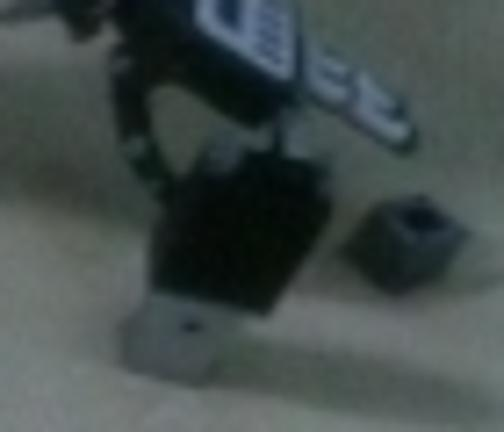

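Call:
{"method": "execute_actions", "body": {
  "actions": [
    [[0.00325,-0.00073,0,0,0,0,1,-0.35,0.35,0.35,-1,-1,0.3,-0.94,0,0,0,0,0,0,-1,-1,-1,-1,-1,-1,0,-0.8]]
  ],
  "cameras": []
}}

Call:
{"method": "execute_actions", "body": {
  "actions": [
    [[0.00325,-0.00073,0,0,0,0,1,-0.35,0.35,0.35,-1,-1,0.3,-0.94,0,0,0,0,0,0,-1,-1,-1,-1,-1,-1,0,-0.8]]
  ],
  "cameras": []
}}

Call:
{"method": "execute_actions", "body": {
  "actions": [
    [[0.00163,-0.00037,0,0,0,0,1,-0.35,0.35,0.35,-1,-1,0.3,-0.94,0,0,0,0,0,0,-1,-1,-1,-1,-1,-1,0,-0.8]]
  ],
  "cameras": []
}}

Call:
{"method": "execute_actions", "body": {
  "actions": [
    [[0.00163,-0.00037,0,0,0,0,1,-0.35,0.35,0.35,-1,-1,0.3,-0.94,0,0,0,0,0,0,-1,-1,-1,-1,-1,-1,0,-0.8]]
  ],
  "cameras": []
}}

Scene clock: 2966.90 s.
left_arm: end_effector_position=(+0.6770, -0.0982, +0.0448) hand_measured=(+1.000, -0.352, +0.200, +0.150, -1.000, -1.000) hand_load_n=(+0.0, +10.5, +4.5, +5.5, +0.0, +0.0) hand_stopped_by=(target, target, force, force, target, target) hand_force_limit=0.30 hand_speed=-0.94 end_effector_quat_wxyz=(-0.569, +0.815, -0.081, +0.077) | right_arm: end_effector_position=(+1.0755, +0.5099, +0.3616) hand_measured=(-1.000, -1.000, -1.000, -1.000, -1.000, -1.000) hand_load_n=(+0.0, +0.0, +0.0, +0.0, +0.0, +0.0) hand_stopped_by=(target, target, target, target, target, target) hand_force_limit=0.00 hand_speed=-0.80 end_effector_quat_wxyz=(+0.059, +0.833, -0.550, +0.006)
Joint positions: left_arm=[-0.858 -1.178 2.413 -1.79 5.581 3.548] | right_arm=[0.277 -0.627 0.736 1.545 1.657 -3.266]
Joint torques (N m): left_arm=[15 -94.66 -55.01 1.49 7.03 3.55] | right_arm=[10.54 -261.64 -88.11 10.59 5.82 0.52]
Wrist force (N): left_arm=[-1.3 -0.2 4.5] | right_arm=[0.3 0.4 1.1]
Wrist torque (N m): left_arm=[-0.62 0.50 0.25] | right_arm=[0.01 -0.05 0.06]
Wrist force, peak (N): left_arm=[-1.8 -0.6 5.0] | right_arm=[0.6 0.7 1.2]
Hand target: left_arm +0.6770, -0.0981, +0.0448; -0.569, +0.815, -0.081, +0.077 | right_arm +1.0755, +0.5099, +0.3616; +0.059, +0.833, -0.550, +0.006
Off the commanded pose: left_arm 0.000 m, 0 deg | right_arm 0.000 m, 0 deg.
Step readings (end_effector_position of left_arm | right_arm):
0: (+0.6750, -0.0977, +0.0448) | (+1.0755, +0.5099, +0.3616)
1: (+0.6750, -0.0977, +0.0448) | (+1.0755, +0.5099, +0.3616)
2: (+0.6752, -0.0978, +0.0448) | (+1.0755, +0.5099, +0.3616)
4: (+0.6759, -0.0980, +0.0448) | (+1.0755, +0.5099, +0.3616)
8: (+0.6766, -0.0982, +0.0448) | (+1.0755, +0.5099, +0.3616)
15: (+0.6769, -0.0982, +0.0448) | (+1.0755, +0.5099, +0.3616)

Scene clock: 2967.60 s.
left_arm: end_effector_position=(+0.6789, -0.0986, +0.0448) hand_measured=(+1.000, -0.352, +0.200, +0.150, -1.000, -1.000) hand_load_n=(+0.0, +10.5, +5.0, +5.5, +0.0, +0.0) hand_stopped_by=(target, target, force, force, target, target) hand_force_limit=0.30 hand_speed=-0.94 end_effector_quat_wxyz=(-0.569, +0.815, -0.081, +0.077) | right_arm: end_effector_position=(+1.0755, +0.5099, +0.3616) hand_measured=(-1.000, -1.000, -1.000, -1.000, -1.000, -1.000) hand_load_n=(+0.0, +0.0, +0.0, +0.0, +0.0, +0.0) hand_stopped_by=(target, target, target, target, target, target) hand_force_limit=0.00 hand_speed=-0.80 end_effector_quat_wxyz=(+0.059, +0.833, -0.550, +0.006)
Joint positions: left_arm=[-0.856 -1.177 2.41 -1.79 5.582 3.55] | right_arm=[0.277 -0.627 0.736 1.545 1.657 -3.266]
Joint torques (N m): left_arm=[16.6 -94.34 -56.58 1.57 6.81 3.74] | right_arm=[10.89 -264.24 -88.67 9.95 5.41 1.02]
Wrist force (N): left_arm=[-1.4 0.0 4.4] | right_arm=[0.2 0.7 0.6]
Wrist torque (N m): left_arm=[-0.59 0.51 0.24] | right_arm=[0.10 -0.02 0.05]
Wrist force, peak (N): left_arm=[-1.7 -0.2 4.8] | right_arm=[1.0 0.4 1.3]
Hand target: left_arm +0.6789, -0.0986, +0.0448; -0.569, +0.815, -0.081, +0.077 | right_arm +1.0755, +0.5099, +0.3616; +0.059, +0.833, -0.550, +0.006
Off the commanded pose: left_arm 0.000 m, 0 deg | right_arm 0.000 m, 0 deg.
Step readings (end_effector_position of left_arm | right_arm):
0: (+0.6770, -0.0982, +0.0448) | (+1.0755, +0.5099, +0.3616)
1: (+0.6770, -0.0982, +0.0448) | (+1.0755, +0.5099, +0.3616)
2: (+0.6772, -0.0982, +0.0448) | (+1.0755, +0.5099, +0.3616)
4: (+0.6779, -0.0984, +0.0448) | (+1.0755, +0.5099, +0.3616)
8: (+0.6786, -0.0985, +0.0448) | (+1.0755, +0.5099, +0.3616)
15: (+0.6789, -0.0986, +0.0448) | (+1.0755, +0.5099, +0.3616)

Scene clock: 2968.30 s.
left_arm: end_effector_position=(+0.6799, -0.0988, +0.0448) hand_measured=(+1.000, -0.352, +0.200, +0.150, -1.000, -1.000) hand_load_n=(+0.0, +10.5, +5.0, +5.5, +0.0, +0.0) hand_stopped_by=(target, target, force, force, target, target) hand_force_limit=0.30 hand_speed=-0.94 end_effector_quat_wxyz=(-0.569, +0.815, -0.081, +0.077) | right_arm: end_effector_position=(+1.0755, +0.5099, +0.3616) hand_measured=(-1.000, -1.000, -1.000, -1.000, -1.000, -1.000) hand_load_n=(+0.0, +0.0, +0.0, +0.0, +0.0, +0.0) hand_stopped_by=(target, target, target, target, target, target) hand_force_limit=0.00 hand_speed=-0.80 end_effector_quat_wxyz=(+0.059, +0.833, -0.550, +0.006)
Joint positions: left_arm=[-0.855 -1.176 2.409 -1.79 5.583 3.55] | right_arm=[0.277 -0.627 0.736 1.545 1.657 -3.266]
Joint torques (N m): left_arm=[15.01 -92.7 -57.64 1.13 6.54 3.57] | right_arm=[8.31 -266.62 -86.18 10.58 5.67 -0.02]
Wrist force (N): left_arm=[-1.7 -0.7 4.4] | right_arm=[0.4 0.4 1.0]
Wrist torque (N m): left_arm=[-0.70 0.55 0.25] | right_arm=[0.01 -0.06 0.06]
Wrist force, peak (N): left_arm=[-1.7 -0.1 5.2] | right_arm=[0.6 0.5 1.1]
Hand target: left_arm +0.6799, -0.0988, +0.0448; -0.569, +0.815, -0.081, +0.077 | right_arm +1.0755, +0.5099, +0.3616; +0.059, +0.833, -0.550, +0.006
Off the commanded pose: left_arm 0.000 m, 0 deg | right_arm 0.000 m, 0 deg.
Step readings (end_effector_position of left_arm | right_arm):
0: (+0.6789, -0.0986, +0.0448) | (+1.0755, +0.5099, +0.3616)
1: (+0.6789, -0.0986, +0.0448) | (+1.0755, +0.5099, +0.3616)
2: (+0.6790, -0.0986, +0.0448) | (+1.0755, +0.5099, +0.3616)
4: (+0.6794, -0.0987, +0.0448) | (+1.0755, +0.5099, +0.3616)
8: (+0.6797, -0.0988, +0.0448) | (+1.0755, +0.5099, +0.3616)
15: (+0.6799, -0.0988, +0.0448) | (+1.0755, +0.5099, +0.3616)

Scene clock: 2969.00 s.
left_arm: end_effector_position=(+0.6809, -0.0990, +0.0448) hand_measured=(+1.000, -0.352, +0.200, +0.150, -1.000, -1.000) hand_load_n=(+0.0, +10.5, +4.5, +5.5, +0.0, -0.5) hand_stopped_by=(target, target, force, force, target, target) hand_force_limit=0.30 hand_speed=-0.94 end_effector_quat_wxyz=(-0.569, +0.815, -0.081, +0.077) | right_arm: end_effector_position=(+1.0755, +0.5099, +0.3616) hand_measured=(-1.000, -1.000, -1.000, -1.000, -1.000, -1.000) hand_load_n=(+0.0, +0.0, +0.0, +0.0, +0.0, +0.0) hand_stopped_by=(target, target, target, target, target, target) hand_force_limit=0.00 hand_speed=-0.80 end_effector_quat_wxyz=(+0.059, +0.833, -0.550, +0.006)
Joint positions: left_arm=[-0.855 -1.176 2.408 -1.79 5.584 3.551] | right_arm=[0.277 -0.627 0.736 1.545 1.657 -3.266]
Joint torques (N m): left_arm=[14.42 -95.16 -58.1 1.4 6.84 3.54] | right_arm=[9.45 -263.63 -85.33 10.16 5.66 0.19]
Wrist force (N): left_arm=[-1.6 -0.6 4.7] | right_arm=[0.0 0.5 1.4]
Wrist torque (N m): left_arm=[-0.70 0.55 0.26] | right_arm=[0.02 -0.01 0.04]
Wrist force, peak (N): left_arm=[-1.8 -0.6 4.9] | right_arm=[0.0 0.5 1.4]
Hand target: left_arm +0.6809, -0.0990, +0.0448; -0.569, +0.815, -0.081, +0.077 | right_arm +1.0755, +0.5099, +0.3616; +0.059, +0.833, -0.550, +0.006
Off the commanded pose: left_arm 0.000 m, 0 deg | right_arm 0.000 m, 0 deg.
Step readings (end_effector_position of left_arm | right_arm):
0: (+0.6799, -0.0988, +0.0448) | (+1.0755, +0.5099, +0.3616)
1: (+0.6799, -0.0988, +0.0448) | (+1.0755, +0.5099, +0.3616)
2: (+0.6800, -0.0988, +0.0448) | (+1.0755, +0.5099, +0.3616)
4: (+0.6804, -0.0989, +0.0448) | (+1.0755, +0.5099, +0.3616)
8: (+0.6807, -0.0990, +0.0448) | (+1.0755, +0.5099, +0.3616)
15: (+0.6809, -0.0990, +0.0448) | (+1.0755, +0.5099, +0.3616)

Call:
{"method": "execute_actions", "body": {
  "actions": [
    [[0.00244,-0.00055,0,0,0,0,1,-0.35,0.35,0.35,-1,-1,0.3,-0.94,0,0,0,0,0,0,-1,-1,-1,-1,-1,-1,0,-0.8]]
  ],
  "cameras": []
}}

Call:
{"method": "execute_actions", "body": {
  "actions": [
    [[0.00244,-0.00055,0,0,0,0,1,-0.35,0.35,0.35,-1,-1,0.3,-0.94,0,0,0,0,0,0,-1,-1,-1,-1,-1,-1,0,-0.8]]
  ],
  "cameras": []
}}

Scene clock: 2972.23 s.
left_arm: end_effector_position=(+0.6823, -0.0994, +0.0448) hand_measured=(+1.000, -0.352, +0.200, +0.150, -1.000, -1.000) hand_load_n=(+0.0, +10.5, +5.0, +5.5, +0.0, +0.0) hand_stopped_by=(target, target, force, force, target, target) hand_force_limit=0.30 hand_speed=-0.94 end_effector_quat_wxyz=(-0.569, +0.815, -0.081, +0.077) | right_arm: end_effector_position=(+1.0755, +0.5099, +0.3616) hand_measured=(-1.000, -1.000, -1.000, -1.000, -1.000, -1.000) hand_load_n=(+0.0, +0.0, +0.0, +0.0, +0.0, +0.5) hand_stopped_by=(target, target, target, target, target, target) hand_force_limit=0.00 hand_speed=-0.80 end_effector_quat_wxyz=(+0.059, +0.833, -0.550, +0.006)
Joint positions: left_arm=[-0.853 -1.175 2.406 -1.79 5.585 3.552] | right_arm=[0.277 -0.627 0.736 1.545 1.657 -3.266]
Joint torques (N m): left_arm=[16.01 -96.29 -55.73 1.2 6.32 3.6] | right_arm=[14.77 -269.8 -87.91 10.46 6.18 -0.05]
Wrist force (N): left_arm=[-1.7 -0.4 4.7] | right_arm=[0.5 0.5 0.9]
Wrist torque (N m): left_arm=[-0.66 0.58 0.24] | right_arm=[0.04 -0.07 0.07]
Wrist force, peak (N): left_arm=[-1.9 -0.5 5.1] | right_arm=[0.5 0.9 1.2]
Hand target: left_arm +0.6823, -0.0994, +0.0448; -0.569, +0.815, -0.081, +0.077 | right_arm +1.0755, +0.5099, +0.3616; +0.059, +0.833, -0.550, +0.006
Off the commanded pose: left_arm 0.000 m, 0 deg | right_arm 0.000 m, 0 deg.
Step readings (end_effector_position of left_arm | right_arm):
0: (+0.6809, -0.0990, +0.0448) | (+1.0755, +0.5099, +0.3616)
1: (+0.6809, -0.0990, +0.0448) | (+1.0755, +0.5099, +0.3616)
2: (+0.6810, -0.0991, +0.0448) | (+1.0755, +0.5099, +0.3616)
4: (+0.6816, -0.0992, +0.0448) | (+1.0755, +0.5099, +0.3616)
8: (+0.6821, -0.0993, +0.0448) | (+1.0755, +0.5099, +0.3616)
15: (+0.6823, -0.0994, +0.0448) | (+1.0755, +0.5099, +0.3616)

Scene clock: 2972.93 s.
left_arm: end_effector_position=(+0.6838, -0.0997, +0.0448) hand_measured=(+1.000, -0.352, +0.200, +0.150, -1.000, -1.000) hand_load_n=(+0.0, +10.5, +4.5, +5.0, +0.0, +0.0) hand_stopped_by=(target, target, force, force, target, target) hand_force_limit=0.30 hand_speed=-0.94 end_effector_quat_wxyz=(-0.569, +0.815, -0.081, +0.077) | right_arm: end_effector_position=(+1.0755, +0.5099, +0.3616) hand_measured=(-1.000, -1.000, -1.000, -1.000, -1.000, -1.000) hand_load_n=(+0.0, +0.0, +0.0, +0.0, +0.0, +0.0) hand_stopped_by=(target, target, target, target, target, target) hand_force_limit=0.00 hand_speed=-0.80 end_effector_quat_wxyz=(+0.059, +0.833, -0.550, +0.006)
Joint positions: left_arm=[-0.852 -1.174 2.404 -1.79 5.586 3.553] | right_arm=[0.277 -0.627 0.736 1.545 1.657 -3.266]
Joint torques (N m): left_arm=[16.59 -93.93 -57.07 1.39 7.03 3.61] | right_arm=[12.39 -263.78 -87.58 10.37 5.37 0.65]
Wrist force (N): left_arm=[-1.6 0.0 4.7] | right_arm=[0.6 0.3 0.9]
Wrist torque (N m): left_arm=[-0.63 0.53 0.26] | right_arm=[0.02 -0.09 0.08]
Wrist force, peak (N): left_arm=[-2.2 -0.4 5.1] | right_arm=[0.3 0.4 1.5]
Hand target: left_arm +0.6838, -0.0997, +0.0448; -0.569, +0.815, -0.081, +0.077 | right_arm +1.0755, +0.5099, +0.3616; +0.059, +0.833, -0.550, +0.006
Off the commanded pose: left_arm 0.000 m, 0 deg | right_arm 0.000 m, 0 deg.
Step readings (end_effector_position of left_arm | right_arm):
0: (+0.6823, -0.0994, +0.0448) | (+1.0755, +0.5099, +0.3616)
1: (+0.6823, -0.0994, +0.0448) | (+1.0755, +0.5099, +0.3616)
2: (+0.6825, -0.0994, +0.0448) | (+1.0755, +0.5099, +0.3616)
4: (+0.6830, -0.0995, +0.0448) | (+1.0755, +0.5099, +0.3616)
8: (+0.6836, -0.0996, +0.0448) | (+1.0755, +0.5099, +0.3616)
15: (+0.6838, -0.0997, +0.0448) | (+1.0755, +0.5099, +0.3616)

Call:
{"method": "execute_actions", "body": {
  "actions": [
    [[0.00244,-0.00055,0,0,0,0,1,-0.35,0.35,0.35,-1,-1,0.3,-0.94,0,0,0,0,0,0,-1,-1,-1,-1,-1,-1,0,-0.8]]
  ],
  "cameras": []
}}

Call:
{"method": "execute_actions", "body": {
  "actions": [
    [[0.00244,-0.00055,0,0,0,0,1,-0.35,0.35,0.35,-1,-1,0.3,-0.94,0,0,0,0,0,0,-1,-1,-1,-1,-1,-1,0,-0.8]]
  ],
  "cameras": []
}}

Call:
{"method": "execute_actions", "body": {
  "actions": [
    [[0.00244,-0.00055,0,0,0,0,1,-0.35,0.35,0.35,-1,-1,0.3,-0.94,0,0,0,0,0,0,-1,-1,-1,-1,-1,-1,0,-0.8]]
  ],
  "cameras": []
}}

Scene clock: 2977.20 s.
left_arm: end_effector_position=(+0.6853, -0.1000, +0.0448) hand_measured=(+1.000, -0.352, +0.200, +0.150, -1.000, -1.000) hand_load_n=(+0.0, +10.0, +4.5, +5.0, +0.0, +0.0) hand_stopped_by=(target, target, force, force, target, target) hand_force_limit=0.30 hand_speed=-0.94 end_effector_quat_wxyz=(-0.569, +0.815, -0.081, +0.077) | right_arm: end_effector_position=(+1.0755, +0.5099, +0.3616) hand_measured=(-1.000, -1.000, -1.000, -1.000, -1.000, -1.000) hand_load_n=(+0.0, -0.5, +0.0, +0.0, +0.0, +0.0) hand_stopped_by=(target, target, target, target, target, target) hand_force_limit=0.00 hand_speed=-0.80 end_effector_quat_wxyz=(+0.059, +0.833, -0.550, +0.006)
Joint positions: left_arm=[-0.851 -1.173 2.402 -1.79 5.587 3.554] | right_arm=[0.277 -0.627 0.736 1.545 1.657 -3.266]
Joint torques (N m): left_arm=[16.62 -95.15 -58.43 0.93 7.25 3.38] | right_arm=[12.08 -264.41 -87.19 9.87 5.76 0.11]
Wrist force (N): left_arm=[-1.9 0.4 4.8] | right_arm=[0.2 0.7 1.0]
Wrist torque (N m): left_arm=[-0.59 0.56 0.26] | right_arm=[0.08 -0.02 0.06]
Wrist force, peak (N): left_arm=[-1.8 -0.4 5.2] | right_arm=[0.4 0.6 1.5]
Hand target: left_arm +0.6853, -0.1000, +0.0448; -0.569, +0.815, -0.081, +0.077 | right_arm +1.0755, +0.5099, +0.3616; +0.059, +0.833, -0.550, +0.006
Off the commanded pose: left_arm 0.000 m, 0 deg | right_arm 0.000 m, 0 deg.
Step readings (end_effector_position of left_arm | right_arm):
0: (+0.6838, -0.0997, +0.0448) | (+1.0755, +0.5099, +0.3616)
1: (+0.6838, -0.0997, +0.0448) | (+1.0755, +0.5099, +0.3616)
2: (+0.6840, -0.0997, +0.0448) | (+1.0755, +0.5099, +0.3616)
4: (+0.6845, -0.0999, +0.0448) | (+1.0755, +0.5099, +0.3616)
8: (+0.6850, -0.1000, +0.0448) | (+1.0755, +0.5099, +0.3616)
15: (+0.6852, -0.1000, +0.0448) | (+1.0755, +0.5099, +0.3616)

Scene clock: 2977.90 s.
left_arm: end_effector_position=(+0.6867, -0.1003, +0.0448) hand_measured=(+1.000, -0.352, +0.200, +0.150, -1.000, -1.000) hand_load_n=(+0.0, +10.5, +4.5, +5.5, +0.0, +0.0) hand_stopped_by=(target, target, force, force, target, target) hand_force_limit=0.30 hand_speed=-0.94 end_effector_quat_wxyz=(-0.569, +0.815, -0.081, +0.077) | right_arm: end_effector_position=(+1.0755, +0.5099, +0.3616) hand_measured=(-1.000, -1.000, -1.000, -1.000, -1.000, -1.000) hand_load_n=(+0.0, -0.5, +0.0, +0.0, +0.0, +0.0) hand_stopped_by=(target, target, target, target, target, target) hand_force_limit=0.00 hand_speed=-0.80 end_effector_quat_wxyz=(+0.059, +0.833, -0.550, +0.006)
Joint positions: left_arm=[-0.849 -1.172 2.401 -1.789 5.588 3.555] | right_arm=[0.277 -0.627 0.736 1.545 1.657 -3.266]
Joint torques (N m): left_arm=[14.79 -95.12 -57.27 1.16 6.74 3.57] | right_arm=[9.28 -262.52 -88.74 9.92 5.75 0.47]
Wrist force (N): left_arm=[-2.0 -0.1 4.8] | right_arm=[0.3 0.5 0.9]
Wrist torque (N m): left_arm=[-0.68 0.54 0.28] | right_arm=[0.05 -0.04 0.05]
Wrist force, peak (N): left_arm=[-2.5 0.0 4.9] | right_arm=[0.0 0.4 1.4]
Hand target: left_arm +0.6867, -0.1004, +0.0448; -0.569, +0.815, -0.081, +0.077 | right_arm +1.0755, +0.5099, +0.3616; +0.059, +0.833, -0.550, +0.006
Off the commanded pose: left_arm 0.000 m, 0 deg | right_arm 0.000 m, 0 deg.
Step readings (end_effector_position of left_arm | right_arm):
0: (+0.6853, -0.1000, +0.0448) | (+1.0755, +0.5099, +0.3616)
1: (+0.6853, -0.1000, +0.0448) | (+1.0755, +0.5099, +0.3616)
2: (+0.6854, -0.1001, +0.0448) | (+1.0755, +0.5099, +0.3616)
4: (+0.6860, -0.1002, +0.0448) | (+1.0755, +0.5099, +0.3616)
8: (+0.6865, -0.1003, +0.0448) | (+1.0755, +0.5099, +0.3616)
15: (+0.6867, -0.1003, +0.0448) | (+1.0755, +0.5099, +0.3616)

Scene clock: 2978.60 s.
left_arm: end_effector_position=(+0.6882, -0.1007, +0.0448) hand_measured=(+1.000, -0.352, +0.200, +0.150, -1.000, -1.000) hand_load_n=(-0.5, +10.0, +3.5, +5.5, -0.5, +0.0) hand_stopped_by=(target, target, force, force, target, target) hand_force_limit=0.30 hand_speed=-0.94 end_effector_quat_wxyz=(-0.569, +0.815, -0.081, +0.077) | right_arm: end_effector_position=(+1.0755, +0.5099, +0.3616) hand_measured=(-1.000, -1.000, -1.000, -1.000, -1.000, -1.000) hand_load_n=(+0.0, +0.0, +0.0, +0.0, +0.0, +0.0) hand_stopped_by=(target, target, target, target, target, target) hand_force_limit=0.00 hand_speed=-0.80 end_effector_quat_wxyz=(+0.059, +0.833, -0.550, +0.006)
Joint positions: left_arm=[-0.848 -1.171 2.399 -1.789 5.589 3.557] | right_arm=[0.277 -0.627 0.736 1.545 1.657 -3.266]
Joint torques (N m): left_arm=[19.46 -97.7 -58.25 1.1 7.47 3.33] | right_arm=[7.88 -266.29 -89.1 10.36 6.01 0.24]
Wrist force (N): left_arm=[-2.2 0.3 4.4] | right_arm=[0.5 0.7 0.8]
Wrist torque (N m): left_arm=[-0.61 0.57 0.27] | right_arm=[0.08 -0.07 0.07]
Wrist force, peak (N): left_arm=[-2.7 -0.1 4.9] | right_arm=[0.2 0.6 1.3]
Hand target: left_arm +0.6882, -0.1007, +0.0448; -0.569, +0.815, -0.081, +0.077 | right_arm +1.0755, +0.5099, +0.3616; +0.059, +0.833, -0.550, +0.006
Off the commanded pose: left_arm 0.000 m, 0 deg | right_arm 0.000 m, 0 deg.
Step readings (end_effector_position of left_arm | right_arm):
0: (+0.6867, -0.1003, +0.0448) | (+1.0755, +0.5099, +0.3616)
1: (+0.6867, -0.1003, +0.0448) | (+1.0755, +0.5099, +0.3616)
2: (+0.6869, -0.1004, +0.0448) | (+1.0755, +0.5099, +0.3616)
4: (+0.6875, -0.1005, +0.0448) | (+1.0755, +0.5099, +0.3616)
8: (+0.6880, -0.1006, +0.0448) | (+1.0755, +0.5099, +0.3616)
15: (+0.6882, -0.1007, +0.0448) | (+1.0755, +0.5099, +0.3616)

Call:
{"method": "execute_actions", "body": {
  "actions": [
    [[0.00163,-0.00037,0,0,0,0,1,-0.35,0.35,0.35,-1,-1,0.3,-0.94,0,0,0,0,0,0,-1,-1,-1,-1,-1,-1,0,-0.8]]
  ],
  "cameras": []
}}

Scene clock: 2981.97 s.
left_arm: end_effector_position=(+0.6892, -0.1009, +0.0448) hand_measured=(+1.000, -0.352, +0.200, +0.150, -1.000, -1.000) hand_load_n=(-0.5, +10.0, +3.5, +6.0, +0.0, +0.0) hand_stopped_by=(target, target, force, force, target, target) hand_force_limit=0.30 hand_speed=-0.94 end_effector_quat_wxyz=(-0.569, +0.815, -0.081, +0.077) | right_arm: end_effector_position=(+1.0755, +0.5099, +0.3616) hand_measured=(-1.000, -1.000, -1.000, -1.000, -1.000, -1.000) hand_load_n=(+0.0, +0.0, +0.0, +0.0, +0.0, +0.0) hand_stopped_by=(target, target, target, target, target, target) hand_force_limit=0.00 hand_speed=-0.80 end_effector_quat_wxyz=(+0.059, +0.833, -0.550, +0.006)
Joint positions: left_arm=[-0.847 -1.17 2.398 -1.789 5.59 3.557] | right_arm=[0.277 -0.627 0.736 1.545 1.657 -3.266]
Joint torques (N m): left_arm=[15.41 -97.12 -57.15 1.24 6.83 3.68] | right_arm=[11.13 -263.96 -89.83 10.2 5.53 0.64]
Wrist force (N): left_arm=[-1.9 -0.3 4.8] | right_arm=[0.1 0.3 0.7]
Wrist torque (N m): left_arm=[-0.75 0.55 0.31] | right_arm=[0.02 -0.02 0.04]
Wrist force, peak (N): left_arm=[-2.2 0.1 4.9] | right_arm=[0.5 0.7 1.3]
Hand target: left_arm +0.6892, -0.1009, +0.0448; -0.569, +0.815, -0.081, +0.077 | right_arm +1.0755, +0.5099, +0.3616; +0.059, +0.833, -0.550, +0.006
Off the commanded pose: left_arm 0.000 m, 0 deg | right_arm 0.000 m, 0 deg.
Step readings (end_effector_position of left_arm | right_arm):
0: (+0.6882, -0.1007, +0.0448) | (+1.0755, +0.5099, +0.3616)
1: (+0.6882, -0.1007, +0.0448) | (+1.0755, +0.5099, +0.3616)
2: (+0.6883, -0.1007, +0.0448) | (+1.0755, +0.5099, +0.3616)
4: (+0.6886, -0.1008, +0.0448) | (+1.0755, +0.5099, +0.3616)
8: (+0.6890, -0.1009, +0.0448) | (+1.0755, +0.5099, +0.3616)
15: (+0.6892, -0.1009, +0.0448) | (+1.0755, +0.5099, +0.3616)

Call:
{"method": "execute_actions", "body": {
  "actions": [
    [[0.00244,-0.00055,0,0,0,0,1,-0.35,0.35,0.35,-1,-1,0.3,-0.94,0,0,0,0,0,0,-1,-1,-1,-1,-1,-1,0,-0.8]]
  ],
  "cameras": []
}}

Call:
{"method": "execute_actions", "body": {
  "actions": [
    [[0.00244,-0.00055,0,0,0,0,1,-0.35,0.35,0.35,-1,-1,0.3,-0.94,0,0,0,0,0,0,-1,-1,-1,-1,-1,-1,0,-0.8]]
  ],
  "cameras": []
}}

Scene clock: 2985.60 s.
left_arm: end_effector_position=(+0.6906, -0.1012, +0.0448) hand_measured=(+1.000, -0.352, +0.200, +0.150, -1.000, -1.000) hand_load_n=(-0.5, +10.5, +3.5, +6.0, +0.0, +0.0) hand_stopped_by=(target, target, force, force, target, target) hand_force_limit=0.30 hand_speed=-0.94 end_effector_quat_wxyz=(-0.569, +0.815, -0.081, +0.077) | right_arm: end_effector_position=(+1.0755, +0.5099, +0.3616) hand_measured=(-1.000, -1.000, -1.000, -1.000, -1.000, -1.000) hand_load_n=(+0.0, +0.0, +0.0, +0.0, +0.0, +0.0) hand_stopped_by=(target, target, target, target, target, target) hand_force_limit=0.00 hand_speed=-0.80 end_effector_quat_wxyz=(+0.059, +0.833, -0.550, +0.006)
Joint positions: left_arm=[-0.846 -1.17 2.396 -1.789 5.591 3.558] | right_arm=[0.277 -0.627 0.736 1.545 1.657 -3.266]
Joint torques (N m): left_arm=[17.43 -96.53 -58.88 1.34 7.17 3.18] | right_arm=[9.34 -265.68 -87.19 10.15 5.5 0.16]
Wrist force (N): left_arm=[-2.4 0.1 4.3] | right_arm=[0.4 0.3 1.0]
Wrist torque (N m): left_arm=[-0.66 0.57 0.28] | right_arm=[0.01 -0.07 0.07]
Wrist force, peak (N): left_arm=[-2.3 0.6 4.8] | right_arm=[0.6 0.4 1.4]
Hand target: left_arm +0.6906, -0.1012, +0.0448; -0.569, +0.815, -0.081, +0.077 | right_arm +1.0755, +0.5099, +0.3616; +0.059, +0.833, -0.550, +0.006
Off the commanded pose: left_arm 0.000 m, 0 deg | right_arm 0.000 m, 0 deg.
Step readings (end_effector_position of left_arm | right_arm):
0: (+0.6892, -0.1009, +0.0448) | (+1.0755, +0.5099, +0.3616)
1: (+0.6892, -0.1009, +0.0448) | (+1.0755, +0.5099, +0.3616)
2: (+0.6894, -0.1009, +0.0448) | (+1.0755, +0.5099, +0.3616)
4: (+0.6899, -0.1011, +0.0448) | (+1.0755, +0.5099, +0.3616)
8: (+0.6904, -0.1012, +0.0448) | (+1.0755, +0.5099, +0.3616)
15: (+0.6906, -0.1012, +0.0448) | (+1.0755, +0.5099, +0.3616)

Scene clock: 2986.30 s.
left_arm: end_effector_position=(+0.6921, -0.1016, +0.0448) hand_measured=(+1.000, -0.352, +0.200, +0.150, -1.000, -1.000) hand_load_n=(-1.5, +10.0, +3.5, +6.0, -0.5, +0.0) hand_stopped_by=(target, target, force, force, target, target) hand_force_limit=0.30 hand_speed=-0.94 end_effector_quat_wxyz=(-0.569, +0.815, -0.081, +0.077) | right_arm: end_effector_position=(+1.0755, +0.5099, +0.3616) hand_measured=(-1.000, -1.000, -1.000, -1.000, -1.000, -1.000) hand_load_n=(+0.0, +0.0, +0.0, +0.0, +0.0, +0.0) hand_stopped_by=(target, target, target, target, target, target) hand_force_limit=0.00 hand_speed=-0.80 end_effector_quat_wxyz=(+0.059, +0.833, -0.550, +0.006)
Joint positions: left_arm=[-0.844 -1.169 2.394 -1.789 5.592 3.56] | right_arm=[0.277 -0.627 0.736 1.545 1.657 -3.266]
Joint torques (N m): left_arm=[17.52 -98.19 -61.9 -0.59 9.07 3.29] | right_arm=[15.09 -265.38 -88.53 10.37 5.77 -0.24]
Wrist force (N): left_arm=[-7.7 -1.0 4.2] | right_arm=[0.3 0.3 1.0]
Wrist torque (N m): left_arm=[-0.72 0.57 0.34] | right_arm=[0.01 -0.04 0.05]
Wrist force, peak (N): left_arm=[-7.8 -0.9 5.0] | right_arm=[0.6 0.6 1.3]
Hand target: left_arm +0.6921, -0.1016, +0.0448; -0.569, +0.815, -0.081, +0.077 | right_arm +1.0755, +0.5099, +0.3616; +0.059, +0.833, -0.550, +0.006
Off the commanded pose: left_arm 0.000 m, 0 deg | right_arm 0.000 m, 0 deg.
Step readings (end_effector_position of left_arm | right_arm):
0: (+0.6906, -0.1012, +0.0448) | (+1.0755, +0.5099, +0.3616)
1: (+0.6906, -0.1012, +0.0448) | (+1.0755, +0.5099, +0.3616)
2: (+0.6908, -0.1013, +0.0448) | (+1.0755, +0.5099, +0.3616)
4: (+0.6913, -0.1014, +0.0448) | (+1.0755, +0.5099, +0.3616)
8: (+0.6919, -0.1015, +0.0448) | (+1.0755, +0.5099, +0.3616)
15: (+0.6921, -0.1015, +0.0448) | (+1.0755, +0.5099, +0.3616)

Call:
{"method": "execute_actions", "body": {
  "actions": [
    [[-0.00244,0.00055,0,0,0,0,1,-0.35,0.35,0.35,-1,-1,0.3,-0.94,0,0,0,0,0,0,-1,-1,-1,-1,-1,-1,0,-0.8]]
  ],
  "cameras": []
}}

Call:
{"method": "execute_actions", "body": {
  "actions": [
    [[-0.00044,-0.00195,0,0,0,0,1,-0.35,0.35,0.35,-1,-1,0.3,-0.94,0,0,0,0,0,0,-1,-1,-1,-1,-1,-1,0,-0.8]]
  ],
  "cameras": []
}}

Scene clock: 2994.90 s.
left_arm: end_effector_position=(+0.6906, -0.1012, +0.0448) hand_measured=(+1.000, -0.352, +0.200, +0.150, -1.000, -1.000) hand_load_n=(-0.5, +10.0, +3.0, +6.0, -0.5, +0.0) hand_stopped_by=(target, target, force, force, target, target) hand_force_limit=0.30 hand_speed=-0.94 end_effector_quat_wxyz=(-0.569, +0.815, -0.081, +0.077) | right_arm: end_effector_position=(+1.0755, +0.5099, +0.3616) hand_measured=(-1.000, -1.000, -1.000, -1.000, -1.000, -1.000) hand_load_n=(+0.0, +0.0, +0.0, +0.0, +0.0, +0.0) hand_stopped_by=(target, target, target, target, target, target) hand_force_limit=0.00 hand_speed=-0.80 end_effector_quat_wxyz=(+0.059, +0.833, -0.550, +0.006)
Joint positions: left_arm=[-0.846 -1.169 2.396 -1.789 5.591 3.558] | right_arm=[0.277 -0.627 0.736 1.545 1.657 -3.266]
Joint torques (N m): left_arm=[-29.89 -143.71 -15.57 -4.96 -1.9 -1.85] | right_arm=[8.88 -267.74 -87.14 10.14 6.27 0.91]
Wrist force (N): left_arm=[-1.1 -0.1 4.0] | right_arm=[0.2 0.4 1.0]
Wrist torque (N m): left_arm=[-0.63 0.56 0.25] | right_arm=[0.03 -0.03 0.06]
Wrist force, peak (N): left_arm=[-8.0 -1.2 4.9] | right_arm=[0.3 0.7 1.4]
Hand target: left_arm +0.6906, -0.1012, +0.0448; -0.569, +0.815, -0.081, +0.077 | right_arm +1.0755, +0.5099, +0.3616; +0.059, +0.833, -0.550, +0.006
Off the commanded pose: left_arm 0.000 m, 0 deg | right_arm 0.000 m, 0 deg.
Step readings (end_effector_position of left_arm | right_arm):
0: (+0.6921, -0.1016, +0.0448) | (+1.0755, +0.5099, +0.3616)
1: (+0.6921, -0.1016, +0.0448) | (+1.0755, +0.5099, +0.3616)
2: (+0.6920, -0.1016, +0.0448) | (+1.0755, +0.5099, +0.3616)
4: (+0.6916, -0.1015, +0.0448) | (+1.0755, +0.5099, +0.3616)
8: (+0.6910, -0.1013, +0.0448) | (+1.0755, +0.5099, +0.3616)
15: (+0.6907, -0.1012, +0.0448) | (+1.0755, +0.5099, +0.3616)

Scene clock: 2995.60 s.
left_arm: end_effector_position=(+0.6904, -0.1024, +0.0448) hand_measured=(+1.000, -0.352, +0.200, +0.150, -1.000, -1.000) hand_load_n=(+0.0, +10.0, +4.5, +5.5, +0.0, +0.0) hand_stopped_by=(target, target, force, force, target, target) hand_force_limit=0.30 hand_speed=-0.94 end_effector_quat_wxyz=(-0.569, +0.815, -0.081, +0.077) | right_arm: end_effector_position=(+1.0755, +0.5099, +0.3616) hand_measured=(-1.000, -1.000, -1.000, -1.000, -1.000, -1.000) hand_load_n=(+0.0, +0.0, +0.0, +0.0, +0.0, +0.0) hand_stopped_by=(target, target, target, target, target, target) hand_force_limit=0.00 hand_speed=-0.80 end_effector_quat_wxyz=(+0.059, +0.833, -0.550, +0.006)
Joint positions: left_arm=[-0.847 -1.169 2.395 -1.788 5.59 3.557] | right_arm=[0.277 -0.627 0.736 1.545 1.657 -3.266]
Joint torques (N m): left_arm=[-26.07 -94.79 -57.48 1.21 -1.46 -1.88] | right_arm=[6.9 -265.16 -88.05 10.38 5.49 0.41]
Wrist force (N): left_arm=[-2.2 -1.1 5.0] | right_arm=[0.4 0.5 1.4]
Wrist torque (N m): left_arm=[-0.69 0.56 0.23] | right_arm=[0.01 -0.07 0.06]
Wrist force, peak (N): left_arm=[-2.2 -1.1 5.0] | right_arm=[0.5 0.8 1.4]
Hand target: left_arm +0.6904, -0.1024, +0.0448; -0.569, +0.815, -0.081, +0.077 | right_arm +1.0755, +0.5099, +0.3616; +0.059, +0.833, -0.550, +0.006
Off the commanded pose: left_arm 0.000 m, 0 deg | right_arm 0.000 m, 0 deg.
Step readings (end_effector_position of left_arm | right_arm):
0: (+0.6906, -0.1012, +0.0448) | (+1.0755, +0.5099, +0.3616)
1: (+0.6906, -0.1012, +0.0448) | (+1.0755, +0.5099, +0.3616)
2: (+0.6906, -0.1013, +0.0448) | (+1.0755, +0.5099, +0.3616)
4: (+0.6904, -0.1016, +0.0448) | (+1.0755, +0.5099, +0.3616)
8: (+0.6903, -0.1021, +0.0448) | (+1.0755, +0.5099, +0.3616)
15: (+0.6903, -0.1024, +0.0448) | (+1.0755, +0.5099, +0.3616)

Call:
{"method": "execute_actions", "body": {
  "actions": [
    [[-0.00037,-0.00163,0,0,0,0,1,-0.35,0.35,0.35,-1,-1,0.3,-0.94,0,0,0,0,0,0,-1,-1,-1,-1,-1,-1,0,-0.8]]
  ],
  "cameras": []
}}

Call:
{"method": "execute_actions", "body": {
  "actions": [
    [[-0.00037,-0.00163,0,0,0,0,1,-0.35,0.35,0.35,-1,-1,0.3,-0.94,0,0,0,0,0,0,-1,-1,-1,-1,-1,-1,0,-0.8]]
  ],
  "cameras": []
}}

Scene clock: 2998.93 s.
left_arm: end_effector_position=(+0.6901, -0.1034, +0.0448) hand_measured=(+1.000, -0.352, +0.200, +0.150, -1.000, -1.000) hand_load_n=(+0.0, +10.0, +5.5, +4.5, +0.0, +0.0) hand_stopped_by=(target, target, force, force, target, target) hand_force_limit=0.30 hand_speed=-0.94 end_effector_quat_wxyz=(-0.569, +0.815, -0.081, +0.077) | right_arm: end_effector_position=(+1.0755, +0.5099, +0.3616) hand_measured=(-1.000, -1.000, -1.000, -1.000, -1.000, -1.000) hand_load_n=(+0.0, +0.0, +0.0, +0.0, +0.0, +0.0) hand_stopped_by=(target, target, target, target, target, target) hand_force_limit=0.00 hand_speed=-0.80 end_effector_quat_wxyz=(+0.059, +0.833, -0.550, +0.006)
Joint positions: left_arm=[-0.848 -1.169 2.394 -1.786 5.589 3.556] | right_arm=[0.277 -0.627 0.736 1.545 1.657 -3.266]
Joint torques (N m): left_arm=[-28.71 -96.17 -60.08 1.12 -1.53 -2.13] | right_arm=[12.09 -267.11 -88.67 10.24 5.52 0.35]
Wrist force (N): left_arm=[-2.2 -1.2 5.4] | right_arm=[0.2 0.5 0.7]
Wrist torque (N m): left_arm=[-0.63 0.51 0.22] | right_arm=[0.06 -0.02 0.05]
Wrist force, peak (N): left_arm=[-2.7 -1.4 5.8] | right_arm=[0.5 0.5 1.4]
Hand target: left_arm +0.6901, -0.1034, +0.0448; -0.569, +0.815, -0.081, +0.077 | right_arm +1.0755, +0.5099, +0.3616; +0.059, +0.833, -0.550, +0.006
Off the commanded pose: left_arm 0.000 m, 0 deg | right_arm 0.000 m, 0 deg.
Step readings (end_effector_position of left_arm | right_arm):
0: (+0.6904, -0.1024, +0.0448) | (+1.0755, +0.5099, +0.3616)
1: (+0.6904, -0.1024, +0.0448) | (+1.0755, +0.5099, +0.3616)
2: (+0.6903, -0.1025, +0.0448) | (+1.0755, +0.5099, +0.3616)
4: (+0.6903, -0.1029, +0.0448) | (+1.0755, +0.5099, +0.3616)
8: (+0.6902, -0.1032, +0.0448) | (+1.0755, +0.5099, +0.3616)
15: (+0.6901, -0.1034, +0.0448) | (+1.0755, +0.5099, +0.3616)

Scene clock: 2999.63 s.
left_arm: end_effector_position=(+0.6899, -0.1044, +0.0448) hand_measured=(+1.000, -0.352, +0.200, +0.150, -1.000, -1.000) hand_load_n=(+0.0, +10.0, +6.5, +4.0, +0.0, +0.0) hand_stopped_by=(target, target, force, force, target, target) hand_force_limit=0.30 hand_speed=-0.94 end_effector_quat_wxyz=(-0.569, +0.815, -0.081, +0.077) | right_arm: end_effector_position=(+1.0755, +0.5099, +0.3616) hand_measured=(-1.000, -1.000, -1.000, -1.000, -1.000, -1.000) hand_load_n=(+0.0, +0.0, +0.5, +0.0, +0.0, +0.0) hand_stopped_by=(target, target, target, target, target, target) hand_force_limit=0.00 hand_speed=-0.80 end_effector_quat_wxyz=(+0.059, +0.833, -0.550, +0.006)
Joint positions: left_arm=[-0.85 -1.169 2.394 -1.785 5.588 3.555] | right_arm=[0.277 -0.627 0.736 1.545 1.657 -3.266]
Joint torques (N m): left_arm=[-29.76 -94.3 -58.47 0.74 -1.47 -2.53] | right_arm=[6.85 -265 -86.08 10.91 5.65 0.16]
Wrist force (N): left_arm=[-2.4 -1.6 5.7] | right_arm=[0.4 0.7 1.0]
Wrist torque (N m): left_arm=[-0.60 0.46 0.20] | right_arm=[0.08 -0.06 0.07]
Wrist force, peak (N): left_arm=[-2.6 -1.7 6.3] | right_arm=[0.6 0.5 1.2]
Hand target: left_arm +0.6899, -0.1044, +0.0448; -0.569, +0.815, -0.081, +0.077 | right_arm +1.0755, +0.5099, +0.3616; +0.059, +0.833, -0.550, +0.006
Off the commanded pose: left_arm 0.000 m, 0 deg | right_arm 0.000 m, 0 deg.
Step readings (end_effector_position of left_arm | right_arm):
0: (+0.6901, -0.1034, +0.0448) | (+1.0755, +0.5099, +0.3616)
1: (+0.6901, -0.1034, +0.0448) | (+1.0755, +0.5099, +0.3616)
2: (+0.6901, -0.1035, +0.0448) | (+1.0755, +0.5099, +0.3616)
4: (+0.6900, -0.1039, +0.0448) | (+1.0755, +0.5099, +0.3616)
8: (+0.6900, -0.1042, +0.0448) | (+1.0755, +0.5099, +0.3616)
15: (+0.6899, -0.1043, +0.0448) | (+1.0755, +0.5099, +0.3616)

Call:
{"method": "execute_actions", "body": {
  "actions": [
    [[0.0007,0.0029,0,0,0,0,1,-0.35,0.35,0.35,-1,-1,0.3,-0.94,0,0,0,0,0,0,-1,-1,-1,-1,-1,-1,0,-0.8]]
  ]
}}

Scene clock: 3021.37 s.
left_arm: end_effector_position=(+0.6903, -0.1026, +0.0448) hand_measured=(+1.000, -0.352, +0.200, +0.150, -1.000, -1.000) hand_load_n=(+0.0, +9.5, +5.0, +5.0, +0.0, +0.0) hand_stopped_by=(target, target, force, force, target, target) hand_force_limit=0.30 hand_speed=-0.94 end_effector_quat_wxyz=(-0.569, +0.815, -0.081, +0.077) | right_arm: end_effector_position=(+1.0755, +0.5099, +0.3616) hand_measured=(-1.000, -1.000, -1.000, -1.000, -1.000, -1.000) hand_load_n=(+0.0, +0.5, +0.0, +0.0, +0.0, +0.0) hand_stopped_by=(target, target, target, target, target, target) hand_force_limit=0.00 hand_speed=-0.80 end_effector_quat_wxyz=(+0.059, +0.833, -0.550, +0.006)
Joint positions: left_arm=[-0.847 -1.169 2.395 -1.787 5.59 3.557] | right_arm=[0.277 -0.627 0.736 1.545 1.657 -3.266]
Joint torques (N m): left_arm=[15.72 -147.22 -16.84 -6.12 6.73 3.39] | right_arm=[9.97 -261.89 -87.37 9.41 6.03 0.42]
Wrist force (N): left_arm=[-1.0 -0.7 5.1] | right_arm=[0.4 0.4 0.8]
Wrist torque (N m): left_arm=[-0.68 0.47 0.26] | right_arm=[0.03 -0.06 0.06]
Wrist force, peak (N): left_arm=[-2.6 -2.2 6.4] | right_arm=[1.0 0.3 1.2]
Hand target: left_arm +0.6903, -0.1026, +0.0448; -0.569, +0.815, -0.081, +0.077 | right_arm +1.0755, +0.5099, +0.3616; +0.059, +0.833, -0.550, +0.006
Off the commanded pose: left_arm 0.000 m, 0 deg | right_arm 0.000 m, 0 deg.
Step readings (end_effector_position of left_arm | right_arm):
0: (+0.6899, -0.1044, +0.0448) | (+1.0755, +0.5099, +0.3616)
1: (+0.6899, -0.1044, +0.0448) | (+1.0755, +0.5099, +0.3616)
2: (+0.6900, -0.1042, +0.0448) | (+1.0755, +0.5099, +0.3616)
4: (+0.6902, -0.1038, +0.0448) | (+1.0755, +0.5099, +0.3616)
8: (+0.6903, -0.1031, +0.0447) | (+1.0755, +0.5099, +0.3616)
15: (+0.6904, -0.1027, +0.0447) | (+1.0755, +0.5099, +0.3616)

Call:
{"method": "execute_actions", "body": {
  "actions": [
    [[0.0016,-0.0004,0,0,0,0,1,-0.35,0.35,0.35,-1,-1,0.3,-0.94,0,0,0,0,0,0,-1,-1,-1,-1,-1,-1,0,-0.8]]
  ]
}}

Call:
{"method": "execute_actions", "body": {
  "actions": [
    [[0.0016,-0.0004,0,0,0,0,1,-0.35,0.35,0.35,-1,-1,0.3,-0.94,0,0,0,0,0,0,-1,-1,-1,-1,-1,-1,0,-0.8]]
  ]
}}

Scene clock: 3024.57 s.
left_arm: end_effector_position=(+0.6913, -0.1029, +0.0448) hand_measured=(+1.000, -0.352, +0.200, +0.150, -1.000, -1.000) hand_load_n=(+0.0, +10.0, +5.0, +5.0, +0.0, -0.5) hand_stopped_by=(target, target, force, force, target, target) hand_force_limit=0.30 hand_speed=-0.94 end_effector_quat_wxyz=(-0.569, +0.815, -0.081, +0.077) | right_arm: end_effector_position=(+1.0755, +0.5099, +0.3616) hand_measured=(-1.000, -1.000, -1.000, -1.000, -1.000, -1.000) hand_load_n=(+0.0, +0.0, +0.0, +0.0, +0.0, +0.0) hand_stopped_by=(target, target, target, target, target, target) hand_force_limit=0.00 hand_speed=-0.80 end_effector_quat_wxyz=(+0.059, +0.833, -0.550, +0.006)
Joint positions: left_arm=[-0.847 -1.169 2.394 -1.787 5.59 3.558] | right_arm=[0.277 -0.627 0.736 1.545 1.657 -3.266]
Joint torques (N m): left_arm=[15.22 -96.4 -58.45 0.32 6.9 3.23] | right_arm=[13.7 -266.5 -85.33 10.03 5.63 0.23]
Wrist force (N): left_arm=[-2.2 -0.5 5.5] | right_arm=[0.4 0.4 0.3]
Wrist torque (N m): left_arm=[-0.64 0.52 0.25] | right_arm=[0.07 -0.05 0.06]
Wrist force, peak (N): left_arm=[-2.4 -0.7 5.4] | right_arm=[0.5 0.5 1.4]
Hand target: left_arm +0.6913, -0.1029, +0.0448; -0.569, +0.815, -0.081, +0.077 | right_arm +1.0755, +0.5099, +0.3616; +0.059, +0.833, -0.550, +0.006
Off the commanded pose: left_arm 0.000 m, 0 deg | right_arm 0.000 m, 0 deg.
Step readings (end_effector_position of left_arm | right_arm):
0: (+0.6903, -0.1026, +0.0448) | (+1.0755, +0.5099, +0.3616)
1: (+0.6903, -0.1026, +0.0448) | (+1.0755, +0.5099, +0.3616)
2: (+0.6904, -0.1026, +0.0448) | (+1.0755, +0.5099, +0.3616)
4: (+0.6907, -0.1026, +0.0448) | (+1.0755, +0.5099, +0.3616)
8: (+0.6911, -0.1027, +0.0448) | (+1.0755, +0.5099, +0.3616)
15: (+0.6913, -0.1028, +0.0448) | (+1.0755, +0.5099, +0.3616)

Scene clock: 3025.27 s.
left_arm: end_effector_position=(+0.6923, -0.1031, +0.0448) hand_measured=(+1.000, -0.352, +0.200, +0.150, -1.000, -1.000) hand_load_n=(+0.0, +10.0, +5.0, +5.0, +0.0, +0.0) hand_stopped_by=(target, target, force, force, target, target) hand_force_limit=0.30 hand_speed=-0.94 end_effector_quat_wxyz=(-0.569, +0.815, -0.081, +0.077) | right_arm: end_effector_position=(+1.0755, +0.5099, +0.3616) hand_measured=(-1.000, -1.000, -1.000, -1.000, -1.000, -1.000) hand_load_n=(+0.5, +0.0, +0.0, +0.0, +0.0, +0.0) hand_stopped_by=(target, target, target, target, target, target) hand_force_limit=0.00 hand_speed=-0.80 end_effector_quat_wxyz=(+0.059, +0.833, -0.550, +0.006)
Joint positions: left_arm=[-0.846 -1.168 2.392 -1.787 5.591 3.558] | right_arm=[0.277 -0.627 0.736 1.545 1.657 -3.266]
Joint torques (N m): left_arm=[14.3 -98.35 -61.53 0.48 7.68 3.2] | right_arm=[9.8 -262.49 -86.59 10.23 5.5 0.73]
Wrist force (N): left_arm=[-4.4 -0.6 5.1] | right_arm=[0.0 0.7 0.8]
Wrist torque (N m): left_arm=[-0.60 0.60 0.23] | right_arm=[0.08 0.01 0.05]
Wrist force, peak (N): left_arm=[-4.0 -0.9 5.5] | right_arm=[0.6 0.5 1.4]
Hand target: left_arm +0.6923, -0.1031, +0.0448; -0.569, +0.815, -0.081, +0.077 | right_arm +1.0755, +0.5099, +0.3616; +0.059, +0.833, -0.550, +0.006
Off the commanded pose: left_arm 0.000 m, 0 deg | right_arm 0.000 m, 0 deg.
Step readings (end_effector_position of left_arm | right_arm):
0: (+0.6913, -0.1029, +0.0448) | (+1.0755, +0.5099, +0.3616)
1: (+0.6913, -0.1029, +0.0448) | (+1.0755, +0.5099, +0.3616)
2: (+0.6914, -0.1029, +0.0448) | (+1.0755, +0.5099, +0.3616)
4: (+0.6918, -0.1030, +0.0448) | (+1.0755, +0.5099, +0.3616)
8: (+0.6921, -0.1031, +0.0448) | (+1.0755, +0.5099, +0.3616)
15: (+0.6922, -0.1031, +0.0448) | (+1.0755, +0.5099, +0.3616)


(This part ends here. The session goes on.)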